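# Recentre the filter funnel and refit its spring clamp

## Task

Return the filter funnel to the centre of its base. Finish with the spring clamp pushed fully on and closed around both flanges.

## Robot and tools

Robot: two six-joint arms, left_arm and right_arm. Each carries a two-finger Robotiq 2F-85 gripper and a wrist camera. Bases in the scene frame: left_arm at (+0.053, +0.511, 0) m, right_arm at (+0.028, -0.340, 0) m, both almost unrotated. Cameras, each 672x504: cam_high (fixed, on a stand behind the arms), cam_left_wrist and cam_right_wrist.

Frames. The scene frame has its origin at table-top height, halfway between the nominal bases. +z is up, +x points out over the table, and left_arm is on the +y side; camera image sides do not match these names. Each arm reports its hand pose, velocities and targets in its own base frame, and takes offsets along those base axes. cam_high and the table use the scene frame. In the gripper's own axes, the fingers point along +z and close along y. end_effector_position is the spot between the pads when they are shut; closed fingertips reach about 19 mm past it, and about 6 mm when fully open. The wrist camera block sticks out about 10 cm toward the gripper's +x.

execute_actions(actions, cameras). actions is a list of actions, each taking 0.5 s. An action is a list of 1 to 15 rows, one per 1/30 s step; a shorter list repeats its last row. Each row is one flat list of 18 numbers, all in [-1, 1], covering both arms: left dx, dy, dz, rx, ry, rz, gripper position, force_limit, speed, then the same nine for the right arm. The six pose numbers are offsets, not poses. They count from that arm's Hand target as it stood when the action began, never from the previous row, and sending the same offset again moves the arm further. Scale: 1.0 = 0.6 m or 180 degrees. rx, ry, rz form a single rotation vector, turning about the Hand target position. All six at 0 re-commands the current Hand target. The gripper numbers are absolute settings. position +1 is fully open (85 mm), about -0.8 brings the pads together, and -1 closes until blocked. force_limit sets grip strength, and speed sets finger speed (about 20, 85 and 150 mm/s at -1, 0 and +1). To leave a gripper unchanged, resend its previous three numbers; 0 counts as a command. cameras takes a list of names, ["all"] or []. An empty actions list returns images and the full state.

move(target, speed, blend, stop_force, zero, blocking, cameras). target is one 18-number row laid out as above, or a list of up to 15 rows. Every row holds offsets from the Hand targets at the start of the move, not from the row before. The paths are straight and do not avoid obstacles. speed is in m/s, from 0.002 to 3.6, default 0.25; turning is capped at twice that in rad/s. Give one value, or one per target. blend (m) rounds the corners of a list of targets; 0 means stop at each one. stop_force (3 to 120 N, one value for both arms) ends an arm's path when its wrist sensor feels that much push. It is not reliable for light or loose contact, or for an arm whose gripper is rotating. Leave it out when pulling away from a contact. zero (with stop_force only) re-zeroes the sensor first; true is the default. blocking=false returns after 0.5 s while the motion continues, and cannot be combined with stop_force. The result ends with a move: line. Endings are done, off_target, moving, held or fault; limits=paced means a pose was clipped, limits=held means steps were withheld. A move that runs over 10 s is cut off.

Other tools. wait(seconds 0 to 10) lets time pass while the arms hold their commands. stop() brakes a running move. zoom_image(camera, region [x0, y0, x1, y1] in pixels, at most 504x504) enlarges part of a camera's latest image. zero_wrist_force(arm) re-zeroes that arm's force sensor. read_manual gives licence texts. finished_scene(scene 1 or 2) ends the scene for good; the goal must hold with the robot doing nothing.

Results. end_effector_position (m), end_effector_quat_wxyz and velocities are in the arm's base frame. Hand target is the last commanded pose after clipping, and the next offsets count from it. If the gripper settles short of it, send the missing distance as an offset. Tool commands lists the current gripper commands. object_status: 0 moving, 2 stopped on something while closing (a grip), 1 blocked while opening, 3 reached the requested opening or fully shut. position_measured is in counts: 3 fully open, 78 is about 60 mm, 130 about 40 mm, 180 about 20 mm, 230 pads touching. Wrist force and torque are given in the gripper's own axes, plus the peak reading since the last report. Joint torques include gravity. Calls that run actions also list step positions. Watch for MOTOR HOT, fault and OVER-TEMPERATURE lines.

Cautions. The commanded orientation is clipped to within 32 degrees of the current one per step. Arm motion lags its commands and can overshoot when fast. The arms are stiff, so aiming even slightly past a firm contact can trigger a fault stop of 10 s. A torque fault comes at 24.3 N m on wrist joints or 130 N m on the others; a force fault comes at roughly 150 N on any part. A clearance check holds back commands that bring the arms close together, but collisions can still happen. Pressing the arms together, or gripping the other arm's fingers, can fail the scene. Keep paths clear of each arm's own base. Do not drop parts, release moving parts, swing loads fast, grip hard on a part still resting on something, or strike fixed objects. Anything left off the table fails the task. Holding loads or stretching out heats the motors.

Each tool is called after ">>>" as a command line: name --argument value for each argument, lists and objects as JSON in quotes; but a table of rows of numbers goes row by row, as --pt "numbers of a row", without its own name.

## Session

>>> execute_actions --actions '[]'

>>> zoom_image --camera "cam_high" --region '[190, 120, 430, 340]'

Scene clock: 0.00 s.
left_arm: end_effector_position=(+0.2077, -0.1578, +0.2739) position_measured=3 object_status=3 end_effector_quat_wxyz=(-0.115, +0.758, +0.608, +0.206) | right_arm: end_effector_position=(+0.7066, +0.1317, +0.1285) position_measured=3 object_status=3 end_effector_quat_wxyz=(-0.087, -0.280, +0.950, -0.104)
Joint positions: left_arm=[-1.463 -2.061 2.046 -1.129 -1.351 0.279] | right_arm=[3.578 -2.258 -1.128 -1.533 1.392 -0.118]
Joint velocities: within noise
Joint torques (N m): no reading
Wrist force (N): no reading
Wrist torque (N m): no reading
Wrist force, peak (N): no reading
Hand target: left_arm +0.2077, -0.1578, +0.2739; -0.115, +0.758, +0.608, +0.206 | right_arm +0.7066, +0.1317, +0.1285; -0.087, -0.280, +0.950, -0.104
Tool commands: left_gripper/position=+1.0 left_gripper/force_limit=+1.0 left_gripper/speed=+1.0 right_gripper/position=+1.0 right_gripper/force_limit=+1.0 right_gripper/speed=+1.0
camera_calibration:
cam_left_wrist: T_world_to_cam=[[0.967508, -0.238225, 0.0847142, -0.258265], [-0.22544, -0.964498, -0.137554, -0.0482878], [0.114476, 0.113987, -0.986865, 0.394843], [0, 0, 0, 1]] pos_world=[0.193788, -0.153106, 0.404893]
cam_right_wrist: T_world_to_cam=[[-0.551165, 0.824501, -0.128125, 0.302657], [0.818303, 0.564137, 0.110139, -0.644757], [0.163089, -0.0441406, -0.985623, 0.142944], [0, 0, 0, 1]] pos_world=[0.671107, 0.1205, 0.25068]

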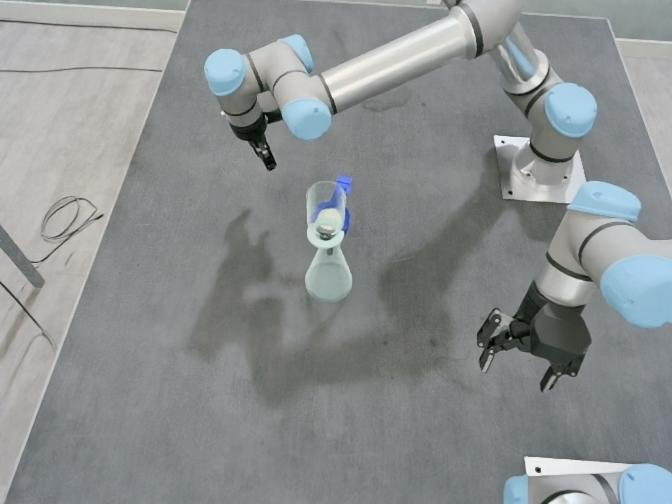

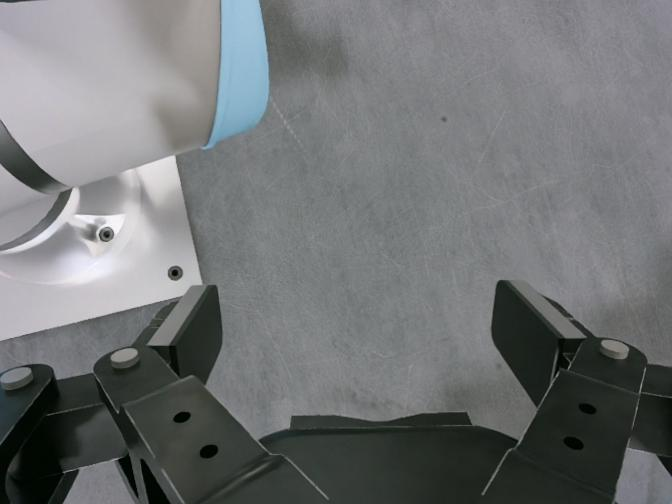

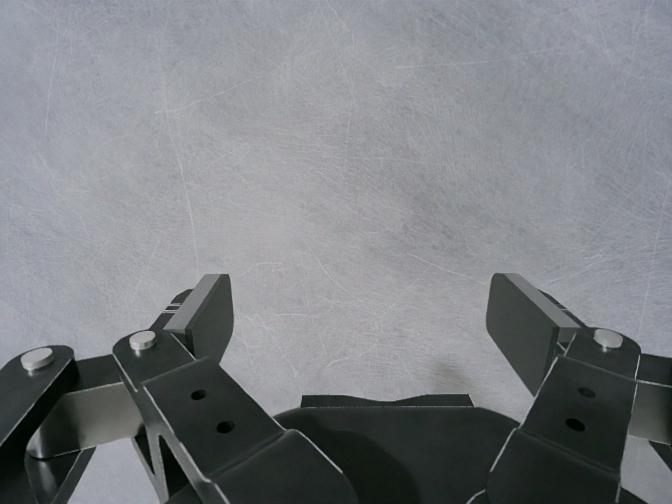

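Scaled by 2.100.

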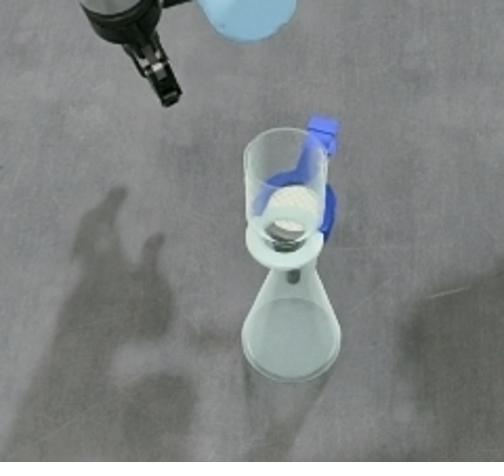

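>>> move --target '[0.342,-0.305,0.085,0.1513,-0.3802,-0.5577,1,1,1,-0.3643,0.1355,0.2008,0.5647,0.0460,-0.2375,1,1,1]' --speed 0.5 --cameras '["all"]'

Scene clock: 67.77 s.
left_arm: end_effector_position=(+0.3523, -0.2867, +0.3097) position_measured=3 object_status=3 end_effector_quat_wxyz=(+0.149, +0.790, +0.027, +0.594) end_effector_velocity=(+0.000, +0.000, +0.000) end_effector_angular_velocity=(-0.001, +0.001, +0.001) | right_arm: end_effector_position=(+0.5721, +0.1809, +0.2030) position_measured=3 object_status=3 end_effector_quat_wxyz=(+0.005, -0.080, +0.899, +0.430)
Joint positions: left_arm=[-1.677 -2.09 2.611 -2.48 -0.274 1.693] | right_arm=[3.34 -1.916 -1.797 -0.851 2.45 0.092]
Joint velocities: left_arm=[-0.001 0 0 0.004 0 -0.005] | right_arm=[within noise]
Joint torques (N m): left_arm=[5.68 -9.13 -30.1 -1.21 0.85 -1.22] | right_arm=[7.78 23.88 23.77 4.74 4.39 -1.94]
Wrist force (N): left_arm=[0.1 0.5 0.5] | right_arm=[-0.3 2.3 1.0]
Wrist torque (N m): left_arm=[0.06 -0.16 0.21] | right_arm=[0.23 -0.10 0.22]
Wrist force, peak (N): left_arm=[0.2 1.2 0.6] | right_arm=[-0.3 3.0 3.1]
Hand target: left_arm +0.3523, -0.2868, +0.3099; +0.149, +0.790, +0.027, +0.594 (not the last commanded pose) | right_arm +0.5721, +0.1809, +0.2029; +0.005, -0.080, +0.899, +0.430 (not the last commanded pose)
Off the commanded pose: left_arm 0.083 m, 37 deg | right_arm 0.101 m, 43 deg.
move: held (right_arm; a check stopped the path), off_target (left_arm; braked when a check withheld steps of right_arm); limits=held
pose unreachable (right arm): on one or more control steps of this call, first in action 0 (counted from 0), this arm could not follow its commanded pose, so it was not sent that pose on those steps. It may still have moved: this result reports where it is.
cause: moving toward the commanded pose would bring two parts of the arm too close to each other (its gripper and another part of the arm, with joints 4 (wrist 1) to 6 (wrist 3) between them, 7 mm apart when it was first held).
camera_calibration:
cam_left_wrist: T_world_to_cam=[[-0.142789, -0.952279, 0.269771, -0.302928], [-0.585921, -0.138344, -0.798472, 0.433476], [0.797689, -0.272078, -0.538206, -0.0619954], [0, 0, 0, 1]] pos_world=[0.260181, -0.245371, 0.394473]
cam_right_wrist: T_world_to_cam=[[-0.150435, 0.601189, 0.784819, -0.176605], [0.951231, -0.128235, 0.280564, -0.55596], [0.269313, 0.788751, -0.552578, -0.0589102], [0, 0, 0, 1]] pos_world=[0.518144, 0.0813449, 0.262033]

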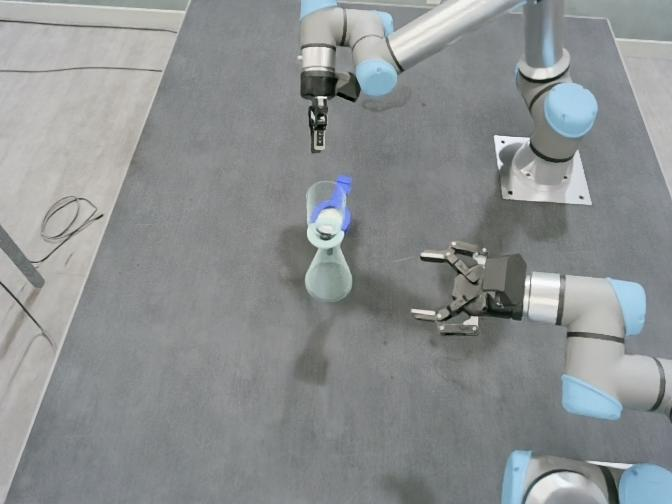

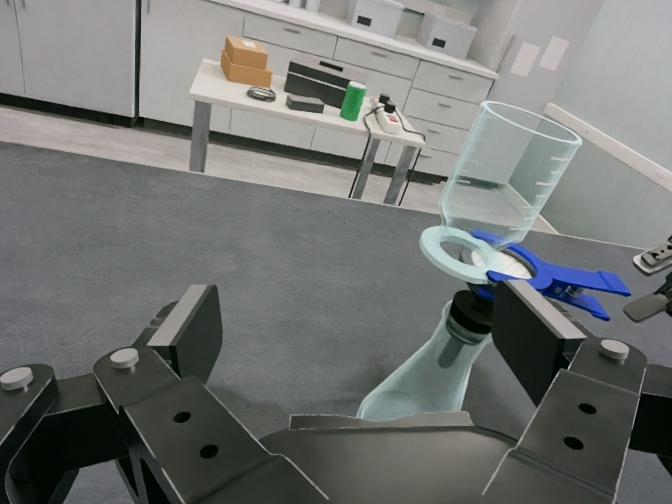

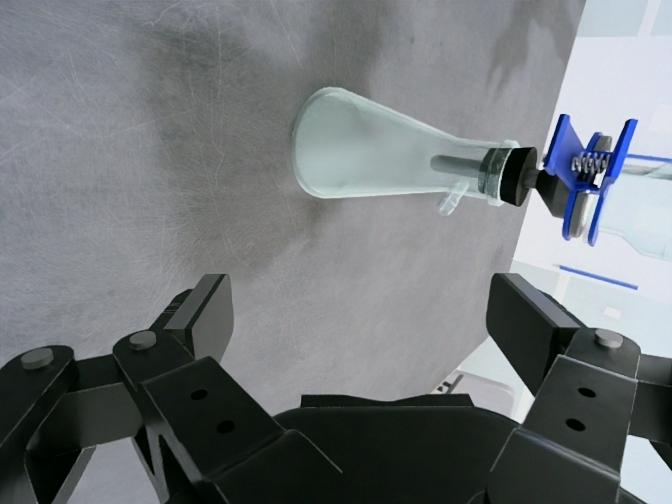

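>>> move --pt "0.0664 -0.0636 0.005 0.0225 -0.056 -0.0822 1 1 1 -0.05 -0.05 0.083 0.03 -0.387 0.315 1 1 1" --pt "0.1328 -0.1272 0.0105 0.045 -0.1119 -0.1644 1 1 1 -0.175 0.0485 0.065 -0.081 -0.877 0.299 1 1 1" --speed 0.5 --blend '[0.03,0]' --cameras '["all"]'

Scene clock: 172.53 s.
left_arm: end_effector_position=(+0.4320, -0.3631, +0.3161) position_measured=3 object_status=3 end_effector_quat_wxyz=(+0.242, +0.665, -0.242, +0.664) | right_arm: end_effector_position=(+0.4671, +0.2101, +0.2419) position_measured=3 object_status=3 end_effector_quat_wxyz=(+0.699, -0.699, +0.106, -0.104)
Joint positions: left_arm=[-1.147 -1.304 2.441 -4.278 -1.122 3.141] | right_arm=[3.396 -2.173 -2.203 1.234 2.59 -1.569]
Joint torques (N m): left_arm=[-10.69 -37.99 -2.13 -0.4 0.7 -0.98] | right_arm=[-9.01 40.88 -2.6 2.98 -2.17 -2.26]
Wrist force (N): left_arm=[-0.4 0.8 -0.2] | right_arm=[-0.1 -4.4 2.4]
Wrist torque (N m): left_arm=[-0.01 0.04 0.20] | right_arm=[-0.54 0.03 0.02]
Wrist force, peak (N): left_arm=[-0.9 1.1 0.2] | right_arm=[-0.4 -4.6 2.7]
Hand target: left_arm +0.4319, -0.3631, +0.3162; +0.242, +0.665, -0.242, +0.664 | right_arm +0.4671, +0.2100, +0.2419; +0.699, -0.699, +0.106, -0.104
Off the commanded pose: left_arm 0.000 m, 0 deg | right_arm 0.000 m, 0 deg.
move: done
camera_calibration:
cam_left_wrist: T_world_to_cam=[[-0.649898, -0.760021, 0.000602948, 0.00798877], [-0.248981, 0.212155, -0.944986, 0.502726], [0.718081, -0.614295, -0.32711, -0.299516], [0, 0, 0, 1]] pos_world=[0.345438, -0.284576, 0.377089]
cam_right_wrist: T_world_to_cam=[[-0.0046673, -0.0206441, -0.999776, 0.253783], [-0.999108, -0.0418728, 0.0055288, 0.49607], [-0.0419775, 0.99891, -0.0204302, -0.059528], [0, 0, 0, 1]] pos_world=[0.494313, 0.085474, 0.249767]

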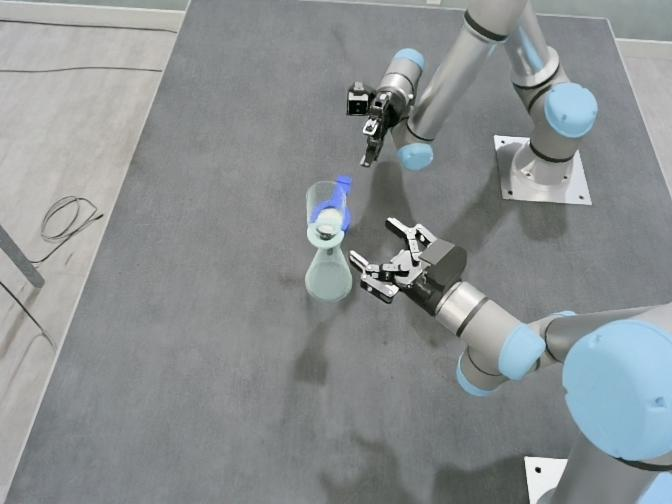

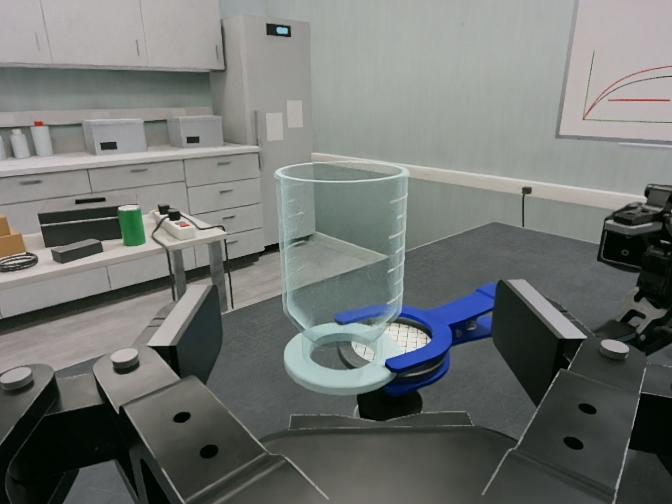

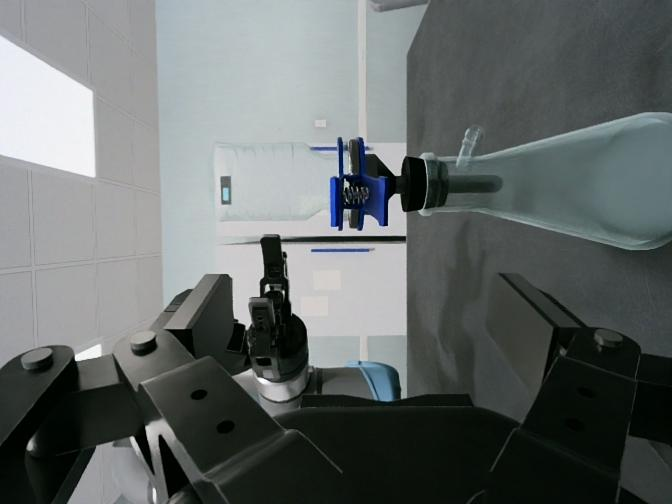

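>>> move --target '[0.0723,-0.0565,0.0033,0,0,0,1,1,1,0.053,0.0972,-0.0133,0,0,0,1,1,1]' --speed 0.2 --cameras '["cam_left_wrist","cam_right_wrist"]'

>>> zoom_image --camera "cam_right_wrist" --region '[300, 110, 440, 280]'

Scene clock: 209.57 s.
left_arm: end_effector_position=(+0.4753, -0.3969, +0.3180) position_measured=3 object_status=3 end_effector_quat_wxyz=(+0.242, +0.665, -0.242, +0.664) | right_arm: end_effector_position=(+0.4989, +0.2683, +0.2339) position_measured=3 object_status=3 end_effector_quat_wxyz=(+0.699, -0.699, +0.106, -0.104)
Joint positions: left_arm=[-1.07 -1.219 2.283 -4.205 -1.2 3.141] | right_arm=[3.514 -2.227 -2.111 1.195 2.472 -1.569]
Joint torques (N m): left_arm=[-7.38 -38.54 -18.58 -1.87 1.74 0.92] | right_arm=[6.4 51.6 3.55 2.6 0.9 2.48]
Wrist force (N): left_arm=[-0.4 1.0 0.0] | right_arm=[0.4 -4.0 2.6]
Wrist torque (N m): left_arm=[0.02 0.00 0.19] | right_arm=[-0.46 -0.03 0.03]
Wrist force, peak (N): left_arm=[-0.6 1.0 -1.8] | right_arm=[0.6 -4.0 4.7]
Hand target: left_arm +0.4753, -0.3970, +0.3181; +0.242, +0.665, -0.242, +0.664 | right_arm +0.4989, +0.2684, +0.2340; +0.699, -0.699, +0.106, -0.104
Off the commanded pose: left_arm 0.000 m, 0 deg | right_arm 0.000 m, 0 deg.
move: done
camera_calibration:
cam_left_wrist: T_world_to_cam=[[-0.649936, -0.759988, 0.00046013, 0.0105839], [-0.24895, 0.212328, -0.944956, 0.522623], [0.718058, -0.614276, -0.327198, -0.350741], [0, 0, 0, 1]] pos_world=[0.388838, -0.318375, 0.379089]
cam_right_wrist: T_world_to_cam=[[-0.00476395, -0.0207486, -0.999773, 0.247102], [-0.999107, -0.0418709, 0.00562974, 0.530302], [-0.0419782, 0.998908, -0.0205306, -0.11657], [0, 0, 0, 1]] pos_world=[0.526113, 0.143774, 0.241667]
Images, in order (width x height): cam_left_wrist 672x504, cam_right_wrist 672x504.

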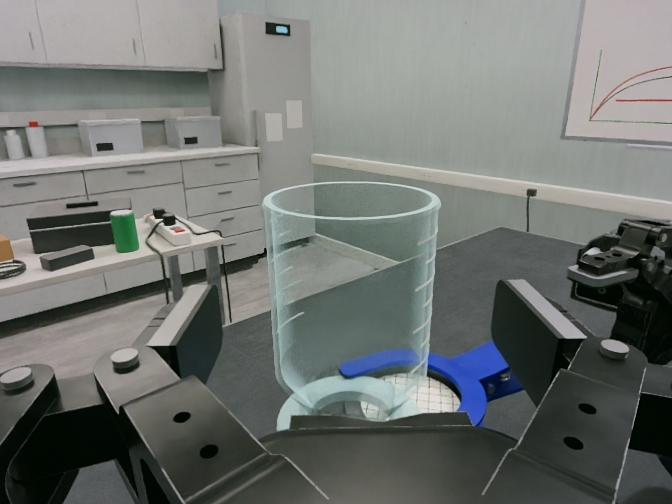

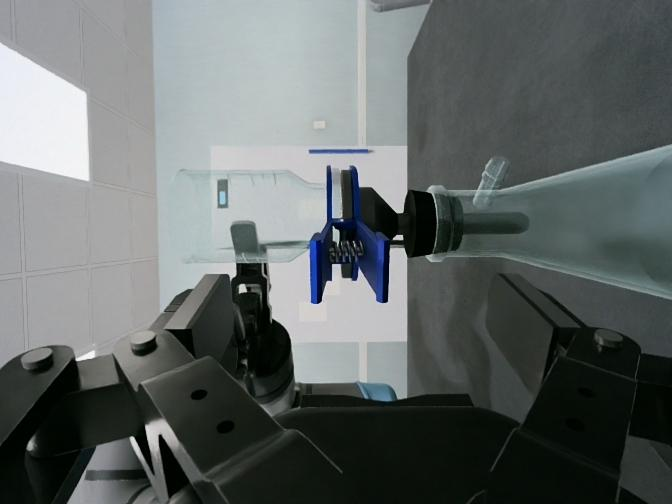

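Scaled by 2.965.

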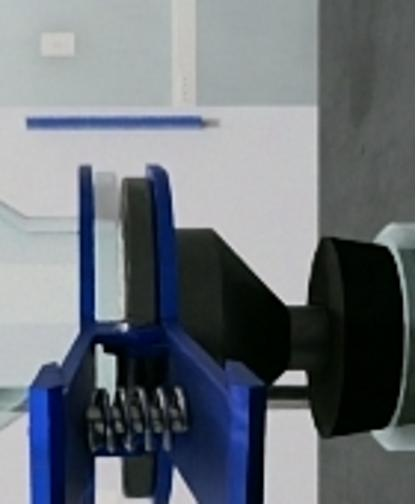

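>>> move --pt "0.046 -0.0386 0 0 0 0 1 1 1 0.0237 0.0782 0.0008 0 0 0 1 1 1" --pt "0.046 -0.0386 0 0 0 0 -1 -0.9 -1 0.0237 0.0782 0.0008 0 0 0 1 1 1" --speed 0.15 --cameras '["cam_left_wrist","cam_right_wrist"]'

Scene clock: 232.37 s.
left_arm: end_effector_position=(+0.5029, -0.4201, +0.3181) position_measured=61 object_status=0 end_effector_quat_wxyz=(+0.242, +0.665, -0.242, +0.664) | right_arm: end_effector_position=(+0.5131, +0.3153, +0.2344) position_measured=3 object_status=3 end_effector_quat_wxyz=(+0.699, -0.699, +0.106, -0.104)
Joint positions: left_arm=[-1.035 -1.161 2.179 -4.158 -1.235 3.141] | right_arm=[3.605 -2.246 -2.054 1.158 2.382 -1.569]
Joint torques (N m): left_arm=[-10.45 -45.51 -23.85 -0.92 1.16 1.17] | right_arm=[7.63 53.74 -0.11 0.66 -2 -0.68]
Wrist force (N): left_arm=[1.0 -0.1 -1.2] | right_arm=[0.2 -4.2 2.7]
Wrist torque (N m): left_arm=[0.01 -0.12 0.21] | right_arm=[-0.47 -0.03 0.01]
Wrist force, peak (N): left_arm=[1.2 -0.3 -1.2] | right_arm=[0.0 -4.2 4.3]
Hand target: left_arm +0.5029, -0.4201, +0.3181; +0.242, +0.665, -0.242, +0.664 | right_arm +0.5131, +0.3153, +0.2344; +0.699, -0.699, +0.106, -0.104
Off the commanded pose: left_arm 0.000 m, 0 deg | right_arm 0.000 m, 0 deg.
move: done
camera_calibration:
cam_left_wrist: T_world_to_cam=[[-0.649952, -0.759975, 0.000629144, 0.0108375], [-0.248966, 0.212141, -0.944993, 0.534472], [0.718038, -0.614357, -0.327089, -0.384839], [0, 0, 0, 1]] pos_world=[0.416438, -0.341575, 0.379189]
cam_right_wrist: T_world_to_cam=[[-0.00466863, -0.0206442, -0.999776, 0.248672], [-0.999108, -0.0418728, 0.00553013, 0.546475], [-0.0419775, 0.99891, -0.0204302, -0.162836], [0, 0, 0, 1]] pos_world=[0.540313, 0.190674, 0.242267]
Images, in order (width x height): cam_left_wrist 672x504, cam_right_wrist 672x504.

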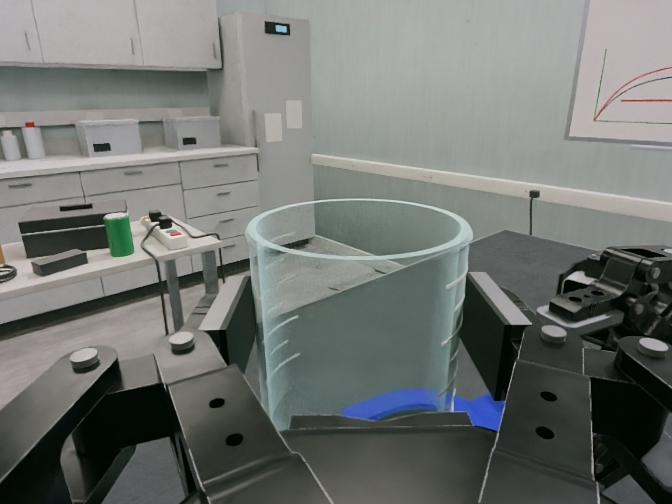

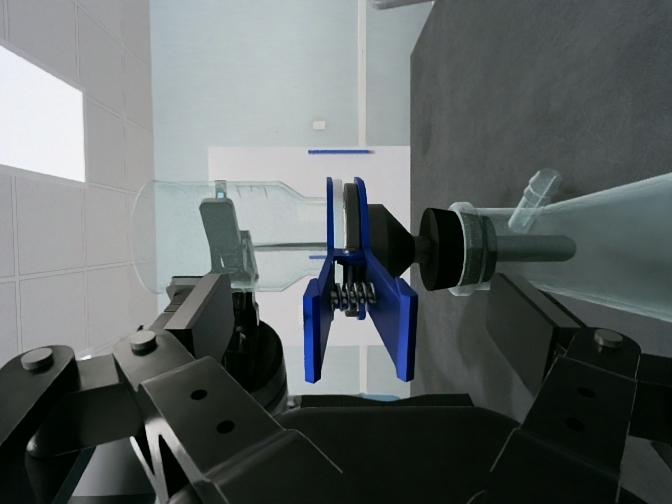

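>>> move --target '[0,0,0,0,0,0,-1,-0.9,-1,0,0,0,0,0,0,-1,0,-1]' --speed 0.1 --cameras '["cam_right_wrist"]'

Scene clock: 243.70 s.
left_arm: end_effector_position=(+0.5029, -0.4201, +0.3181) position_measured=61 object_status=2 end_effector_quat_wxyz=(+0.242, +0.665, -0.242, +0.664) | right_arm: end_effector_position=(+0.5131, +0.3153, +0.2344) position_measured=200 object_status=0 end_effector_quat_wxyz=(+0.699, -0.699, +0.106, -0.104)
Joint positions: left_arm=[-1.035 -1.161 2.179 -4.158 -1.235 3.141] | right_arm=[3.605 -2.246 -2.054 1.158 2.382 -1.569]
Joint torques (N m): left_arm=[-9.61 -22.48 -23.2 -1.67 -1.43 0.97] | right_arm=[7.44 52.33 1.06 0.76 -2.19 -2.14]
Wrist force (N): left_arm=[-1.5 0.8 -0.2] | right_arm=[-0.2 -3.9 2.3]
Wrist torque (N m): left_arm=[0.01 -0.11 0.19] | right_arm=[-0.55 0.03 0.00]
Wrist force, peak (N): left_arm=[1.4 -0.3 -1.3] | right_arm=[0.0 -4.8 2.4]
Hand target: left_arm +0.5029, -0.4201, +0.3181; +0.242, +0.665, -0.242, +0.664 | right_arm +0.5131, +0.3153, +0.2344; +0.699, -0.699, +0.106, -0.104
Off the commanded pose: left_arm 0.000 m, 0 deg | right_arm 0.000 m, 0 deg.
move: done
camera_calibration:
cam_right_wrist: T_world_to_cam=[[-0.00466863, -0.0206442, -0.999776, 0.248672], [-0.999108, -0.0418728, 0.00553013, 0.546475], [-0.0419775, 0.99891, -0.0204302, -0.162836], [0, 0, 0, 1]] pos_world=[0.540313, 0.190674, 0.242267]
Images, in order (width x height): cam_right_wrist 672x504.

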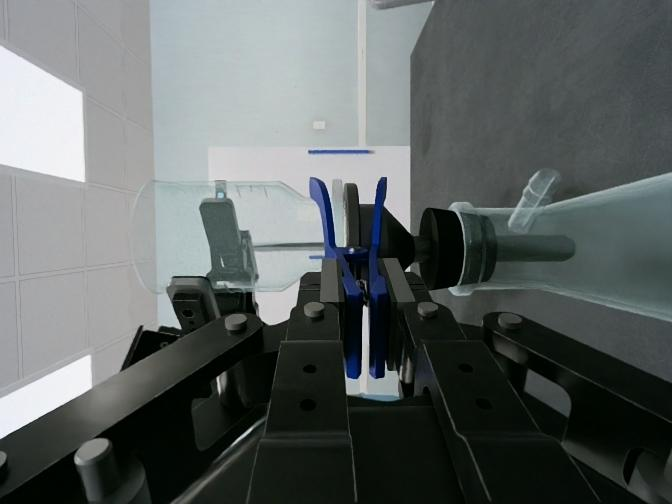

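>>> move --pt "0 0 0 0 0 0 -1 -0.9 -1 -0.029 -0.0957 0 0 0 0 -1 0 -1" --pt "0 0 0.005 0 0 0 -1 -0.9 -1 -0.029 -0.0957 0 0 0 0 -1 0 -1" --pt "-0.0165 -0.0542 0.005 0 0 0 -1 -0.9 -1 -0.0434 -0.143 0 0 0 0 -1 0 -1" --speed 0.1 --cameras '["all"]'

>>> zoom_image --camera "cam_right_wrist" --region '[290, 120, 420, 260]'

>>> zoom_image --camera "cam_high" --region '[290, 170, 370, 250]'

Scene clock: 261.97 s.
left_arm: end_effector_position=(+0.4930, -0.4527, +0.3210) position_measured=61 object_status=2 end_effector_quat_wxyz=(+0.242, +0.665, -0.242, +0.664) | right_arm: end_effector_position=(+0.4870, +0.2295, +0.2345) position_measured=200 object_status=2 end_effector_quat_wxyz=(+0.699, -0.699, +0.106, -0.104)
Joint positions: left_arm=[-1.099 -1.145 2.136 -4.131 -1.171 3.141] | right_arm=[3.432 -2.212 -2.147 1.217 2.554 -1.569]
Joint torques (N m): left_arm=[8.24 -48.76 -5.97 -3.4 -1.78 -1.06] | right_arm=[6.25 30.92 20.38 0.33 -2.2 -2.03]
Wrist force (N): left_arm=[-1.7 1.0 -0.5] | right_arm=[-0.1 -3.5 2.7]
Wrist torque (N m): left_arm=[0.04 -0.07 0.19] | right_arm=[-0.55 0.04 0.02]
Wrist force, peak (N): left_arm=[-1.4 2.6 0.3] | right_arm=[-0.1 -3.6 4.2]
Hand target: left_arm +0.4930, -0.4527, +0.3211; +0.242, +0.665, -0.242, +0.664 | right_arm +0.4871, +0.2295, +0.2344; +0.699, -0.699, +0.106, -0.104
Off the commanded pose: left_arm 0.000 m, 0 deg | right_arm 0.000 m, 0 deg.
move: done
camera_calibration:
cam_left_wrist: T_world_to_cam=[[-0.650057, -0.759886, 0.000435424, -0.0202239], [-0.248971, 0.212445, -0.944924, 0.541753], [0.717941, -0.614362, -0.327291, -0.396695], [0, 0, 0, 1]] pos_world=[0.406538, -0.374175, 0.382089]
cam_right_wrist: T_world_to_cam=[[-0.0045695, -0.0206392, -0.999777, 0.246828], [-0.999112, -0.0417743, 0.00542884, 0.516822], [-0.041877, 0.998914, -0.0204299, -0.0782745], [0, 0, 0, 1]] pos_world=[0.514213, 0.104874, 0.242368]

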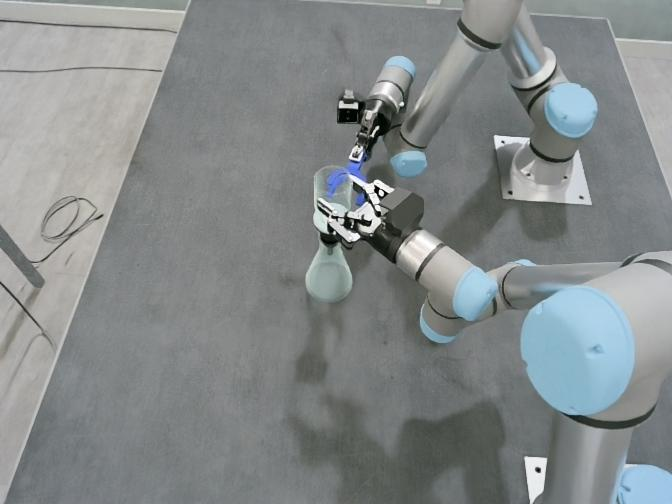

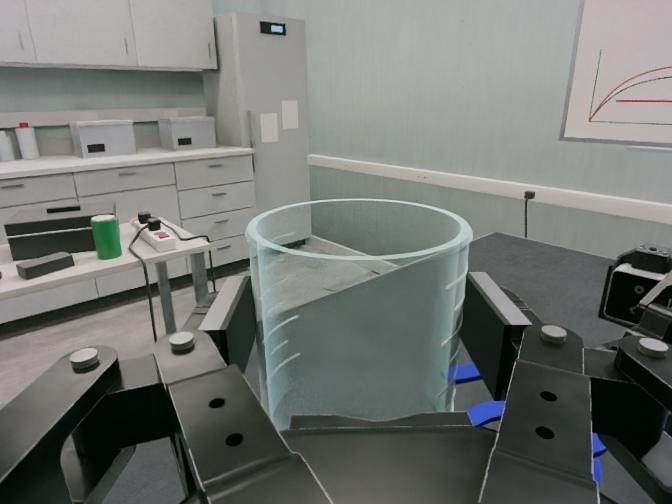

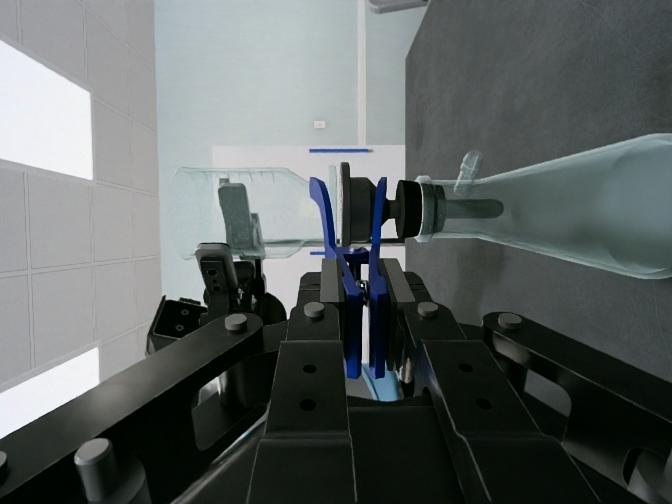

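Scaled by 3.600.

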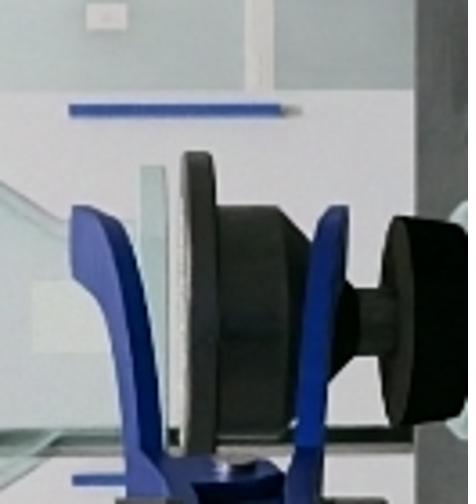

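Scaled by 6.300.

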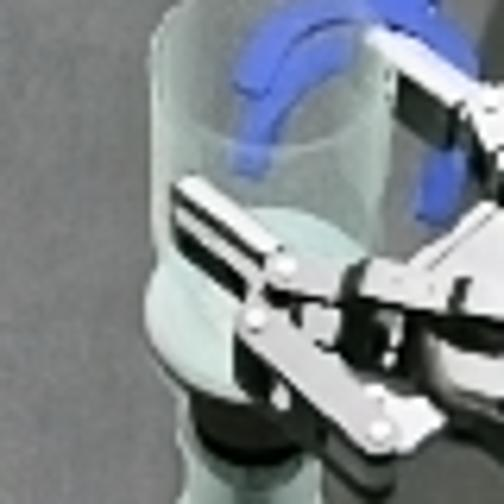

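>>> move --pt "0.0048 -0.0017 0 0 0 0 -1 -0.9 -1 0 0 0 0 0 0 -1 0 -1" --pt "0.0048 -0.0017 -0.005 0 0 0 -1 -0.9 -1 0 0 0 0 0 0 -1 0 -1" --speed 0.1 --cameras '["all"]'

>>> zoom_image --camera "cam_right_wrist" --region '[290, 120, 420, 260]'

>>> zoom_image --camera "cam_high" --region '[305, 195, 355, 245]'

Scene clock: 301.43 s.
left_arm: end_effector_position=(+0.4960, -0.4537, +0.3180) position_measured=61 object_status=2 end_effector_quat_wxyz=(+0.242, +0.665, -0.242, +0.664) end_effector_velocity=(+0.001, +0.000, +0.002) end_effector_angular_velocity=(+0.000, -0.001, +0.001) | right_arm: end_effector_position=(+0.4871, +0.2295, +0.2344) position_measured=200 object_status=2 end_effector_quat_wxyz=(+0.699, -0.699, +0.106, -0.104)
Joint positions: left_arm=[-1.093 -1.133 2.129 -4.136 -1.177 3.141] | right_arm=[3.432 -2.213 -2.147 1.217 2.555 -1.569]
Joint velocities: left_arm=[0.001 -0.004 -0.003 0.005 0 0.001] | right_arm=[within noise]
Joint torques (N m): left_arm=[-0.37 -48.42 -4.02 -0.04 0.45 -0.8] | right_arm=[-8.16 23.67 21.91 0.36 2.31 2.01]
Wrist force (N): left_arm=[2.0 0.3 -0.6] | right_arm=[0.0 -3.5 2.4]
Wrist torque (N m): left_arm=[0.03 -0.05 0.13] | right_arm=[-0.56 0.02 0.03]
Wrist force, peak (N): left_arm=[4.1 0.0 0.0] | right_arm=[0.3 -4.0 2.7]
Hand target: left_arm +0.4959, -0.4537, +0.3181; +0.242, +0.665, -0.242, +0.664 | right_arm +0.4871, +0.2295, +0.2344; +0.699, -0.699, +0.106, -0.104
Off the commanded pose: left_arm 0.000 m, 0 deg | right_arm 0.000 m, 0 deg.
move: done
camera_calibration:
cam_left_wrist: T_world_to_cam=[[-0.650018, -0.759918, 0.000578213, -0.0191794], [-0.249002, 0.212272, -0.944954, 0.539718], [0.717965, -0.614382, -0.327202, -0.400457], [0, 0, 0, 1]] pos_world=[0.409438, -0.375175, 0.378989]
cam_right_wrist: T_world_to_cam=[[-0.00456875, -0.0206396, -0.999777, 0.246728], [-0.999108, -0.0418741, 0.00543015, 0.51693], [-0.0419768, 0.99891, -0.0204299, -0.078221], [0, 0, 0, 1]] pos_world=[0.514313, 0.104874, 0.242268]

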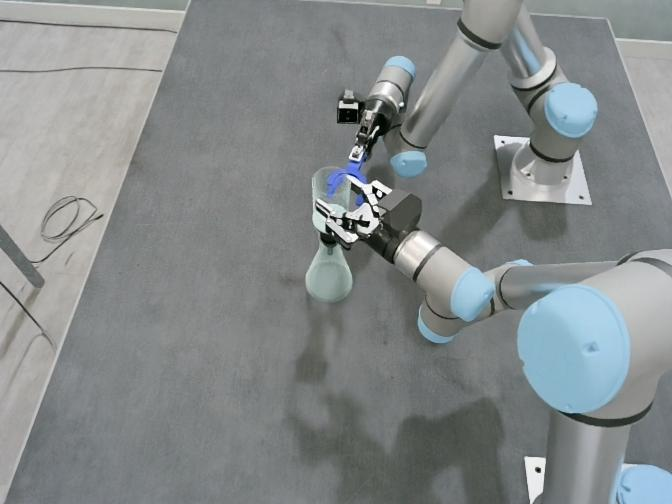

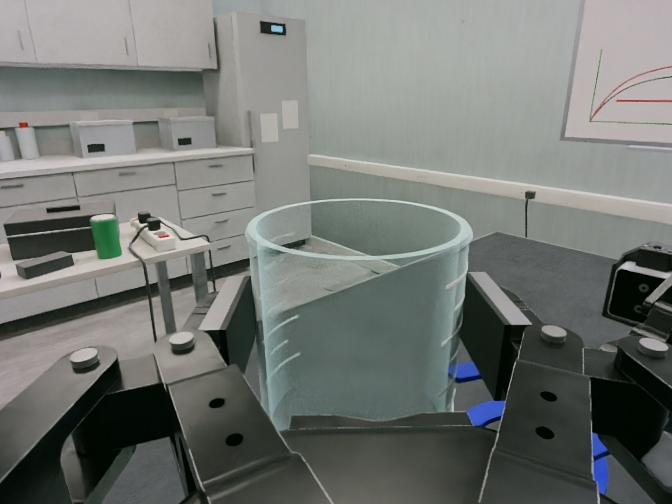

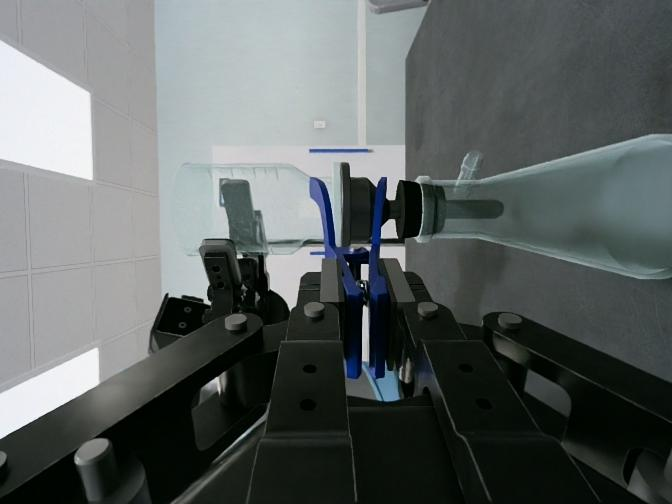

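Scaled by 3.600.

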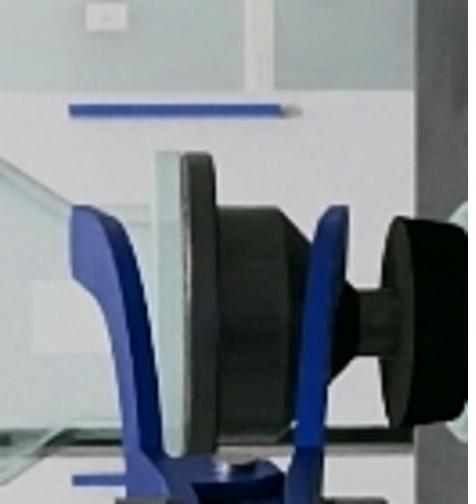

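Scaled by 10.080.

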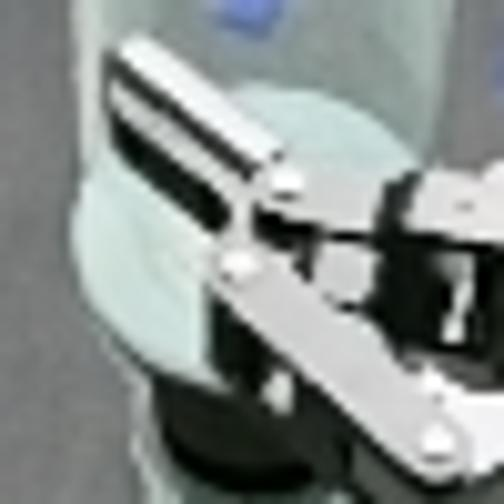

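>>> move --target '[0,0,0,0,0,0,-1,-0.9,-1,0.0433,0.143,0,0,0,0,-1,0,-1]' --speed 0.06 --stop_force 15 --cameras '["all"]'

>>> zoom_image --camera "cam_right_wrist" --region '[290, 140, 420, 280]'

Scene clock: 312.07 s.
left_arm: end_effector_position=(+0.4959, -0.4537, +0.3182) position_measured=61 object_status=2 end_effector_quat_wxyz=(+0.242, +0.665, -0.242, +0.664) | right_arm: end_effector_position=(+0.5131, +0.3153, +0.2344) position_measured=200 object_status=2 end_effector_quat_wxyz=(+0.699, -0.699, +0.106, -0.104)
Joint positions: left_arm=[-1.093 -1.134 2.129 -4.136 -1.177 3.141] | right_arm=[3.605 -2.246 -2.054 1.158 2.381 -1.569]
Joint torques (N m): left_arm=[-8.86 -31.2 -17.74 -0.61 -2.03 -0.88] | right_arm=[-8.68 44.54 -6.4 -0.48 2.89 1.66]
Wrist force (N): left_arm=[-1.3 -0.5 -1.7] | right_arm=[0.7 -19.1 2.4]
Wrist torque (N m): left_arm=[0.09 -0.08 0.37] | right_arm=[0.19 0.02 0.08]
Wrist force, peak (N): left_arm=[4.6 -7.7 -4.6] | right_arm=[0.7 -20.8 1.9]
Hand target: left_arm +0.4959, -0.4537, +0.3181; +0.242, +0.665, -0.242, +0.664 | right_arm +0.5131, +0.3153, +0.2344; +0.699, -0.699, +0.106, -0.104
Off the commanded pose: left_arm 0.000 m, 0 deg | right_arm 0.000 m, 0 deg.
move: done
camera_calibration:
cam_left_wrist: T_world_to_cam=[[-0.650016, -0.759921, 0.000588916, -0.0192506], [-0.248942, 0.212206, -0.944985, 0.539844], [0.717989, -0.614402, -0.327113, -0.40037], [0, 0, 0, 1]] pos_world=[0.409338, -0.375175, 0.379189]
cam_right_wrist: T_world_to_cam=[[-0.00466863, -0.0206442, -0.999776, 0.248672], [-0.999108, -0.0418728, 0.00553013, 0.546475], [-0.0419775, 0.99891, -0.0204302, -0.162836], [0, 0, 0, 1]] pos_world=[0.540313, 0.190674, 0.242267]

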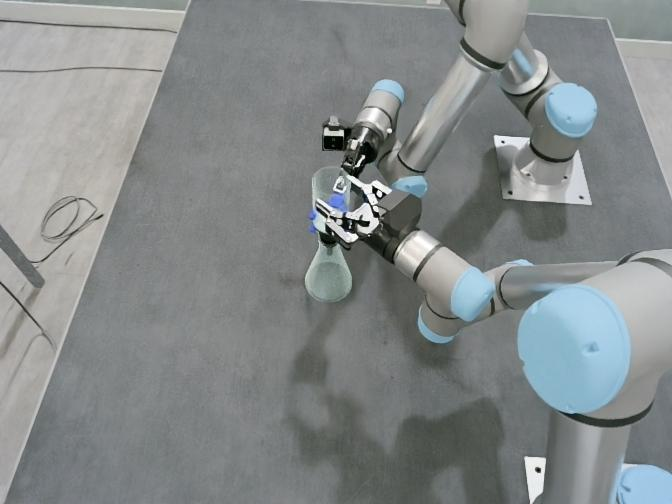

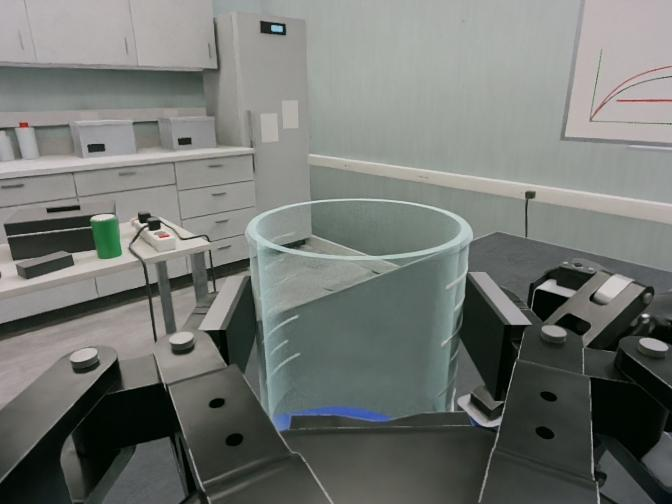

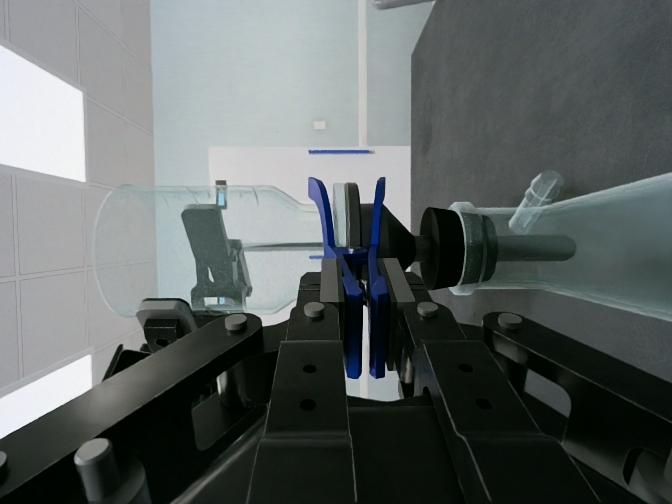

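Scaled by 3.600.

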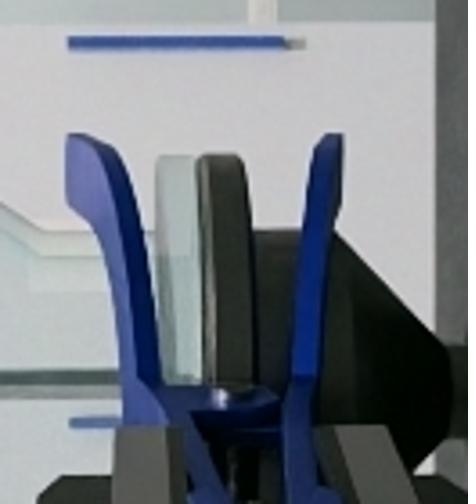

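>>> move --target '[0,0,0,0,0,0,-1,-0.9,-1,0,0,0.002,0,0,0,-1,0,-1]' --speed 0.05

Scene clock: 345.27 s.
left_arm: end_effector_position=(+0.4959, -0.4537, +0.3181) position_measured=61 object_status=2 end_effector_quat_wxyz=(+0.242, +0.665, -0.242, +0.664) | right_arm: end_effector_position=(+0.5131, +0.3153, +0.2356) position_measured=200 object_status=2 end_effector_quat_wxyz=(+0.699, -0.699, +0.106, -0.104)
Joint positions: left_arm=[-1.093 -1.134 2.129 -4.136 -1.177 3.141] | right_arm=[3.605 -2.243 -2.055 1.155 2.381 -1.569]
Joint torques (N m): left_arm=[-4.23 -24.17 -23.07 -1.08 -0.09 -1.21] | right_arm=[-7.3 53.75 1.51 1.56 2.36 -0.49]
Wrist force (N): left_arm=[-1.5 0.9 -0.5] | right_arm=[-0.3 -4.0 2.8]
Wrist torque (N m): left_arm=[0.01 -0.09 0.17] | right_arm=[-0.59 0.05 0.00]
Wrist force, peak (N): left_arm=[1.1 -2.4 -2.2] | right_arm=[0.6 -19.4 2.4]
Hand target: left_arm +0.4959, -0.4537, +0.3181; +0.242, +0.665, -0.242, +0.664 | right_arm +0.5131, +0.3153, +0.2356; +0.699, -0.699, +0.106, -0.104
Off the commanded pose: left_arm 0.000 m, 0 deg | right_arm 0.000 m, 0 deg.
move: done

>>> move --target '[0,0,0,0,0,0,-1,-0.9,-1,0.0024,0.008,0,0,0,0,-1,0,-1]' --speed 0.015 --stop_force 7 --cameras '["cam_right_wrist"]'

>>> zoom_image --camera "cam_right_wrist" --region '[290, 140, 420, 280]'

Scene clock: 351.40 s.
left_arm: end_effector_position=(+0.4959, -0.4537, +0.3181) position_measured=61 object_status=2 end_effector_quat_wxyz=(+0.242, +0.665, -0.242, +0.664) | right_arm: end_effector_position=(+0.5133, +0.3162, +0.2359) position_measured=200 object_status=2 end_effector_quat_wxyz=(+0.699, -0.699, +0.105, -0.104)
Joint positions: left_arm=[-1.093 -1.134 2.129 -4.136 -1.177 3.141] | right_arm=[3.606 -2.243 -2.053 1.155 2.38 -1.569]
Joint torques (N m): left_arm=[0.53 -45.68 -22.82 -0.27 -2.67 0.03] | right_arm=[-7.7 54.42 1.02 3.06 2.46 -2.2]
Wrist force (N): left_arm=[1.1 -2.9 -1.2] | right_arm=[-0.5 -3.6 -0.6]
Wrist torque (N m): left_arm=[0.09 -0.13 0.41] | right_arm=[-0.54 -0.02 0.00]
Wrist force, peak (N): left_arm=[4.5 -8.6 -3.1] | right_arm=[-1.3 -3.1 -6.9]
Hand target: left_arm +0.4959, -0.4537, +0.3181; +0.242, +0.665, -0.242, +0.664 | right_arm +0.5133, +0.3162, +0.2359; +0.699, -0.699, +0.105, -0.104 (not the last commanded pose)
Off the commanded pose: left_arm 0.000 m, 0 deg | right_arm 0.004 m, 0 deg.
move: contact (right_arm)
camera_calibration:
cam_right_wrist: T_world_to_cam=[[-0.00418039, -0.0204213, -0.999783, 0.249789], [-0.999114, -0.0417806, 0.005031, 0.546813], [-0.0418743, 0.998918, -0.0202286, -0.163804], [0, 0, 0, 1]] pos_world=[0.540514, 0.191574, 0.24367]
Images, in order (width x height): cam_right_wrist 672x504.

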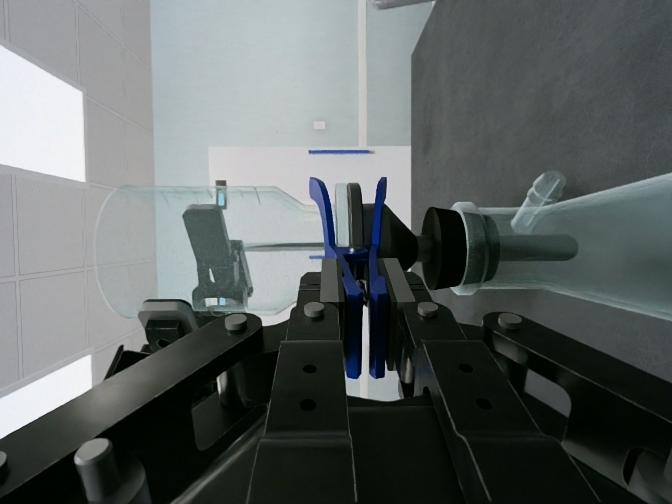

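Scaled by 3.600.

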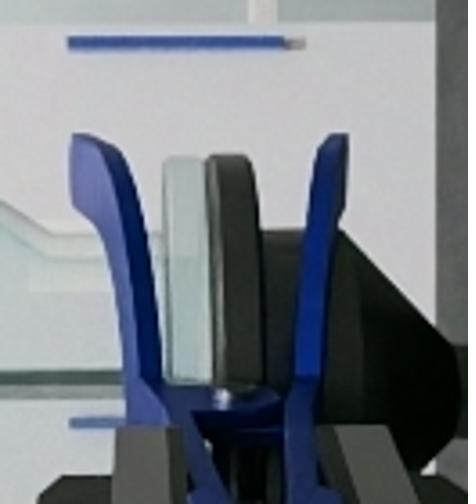

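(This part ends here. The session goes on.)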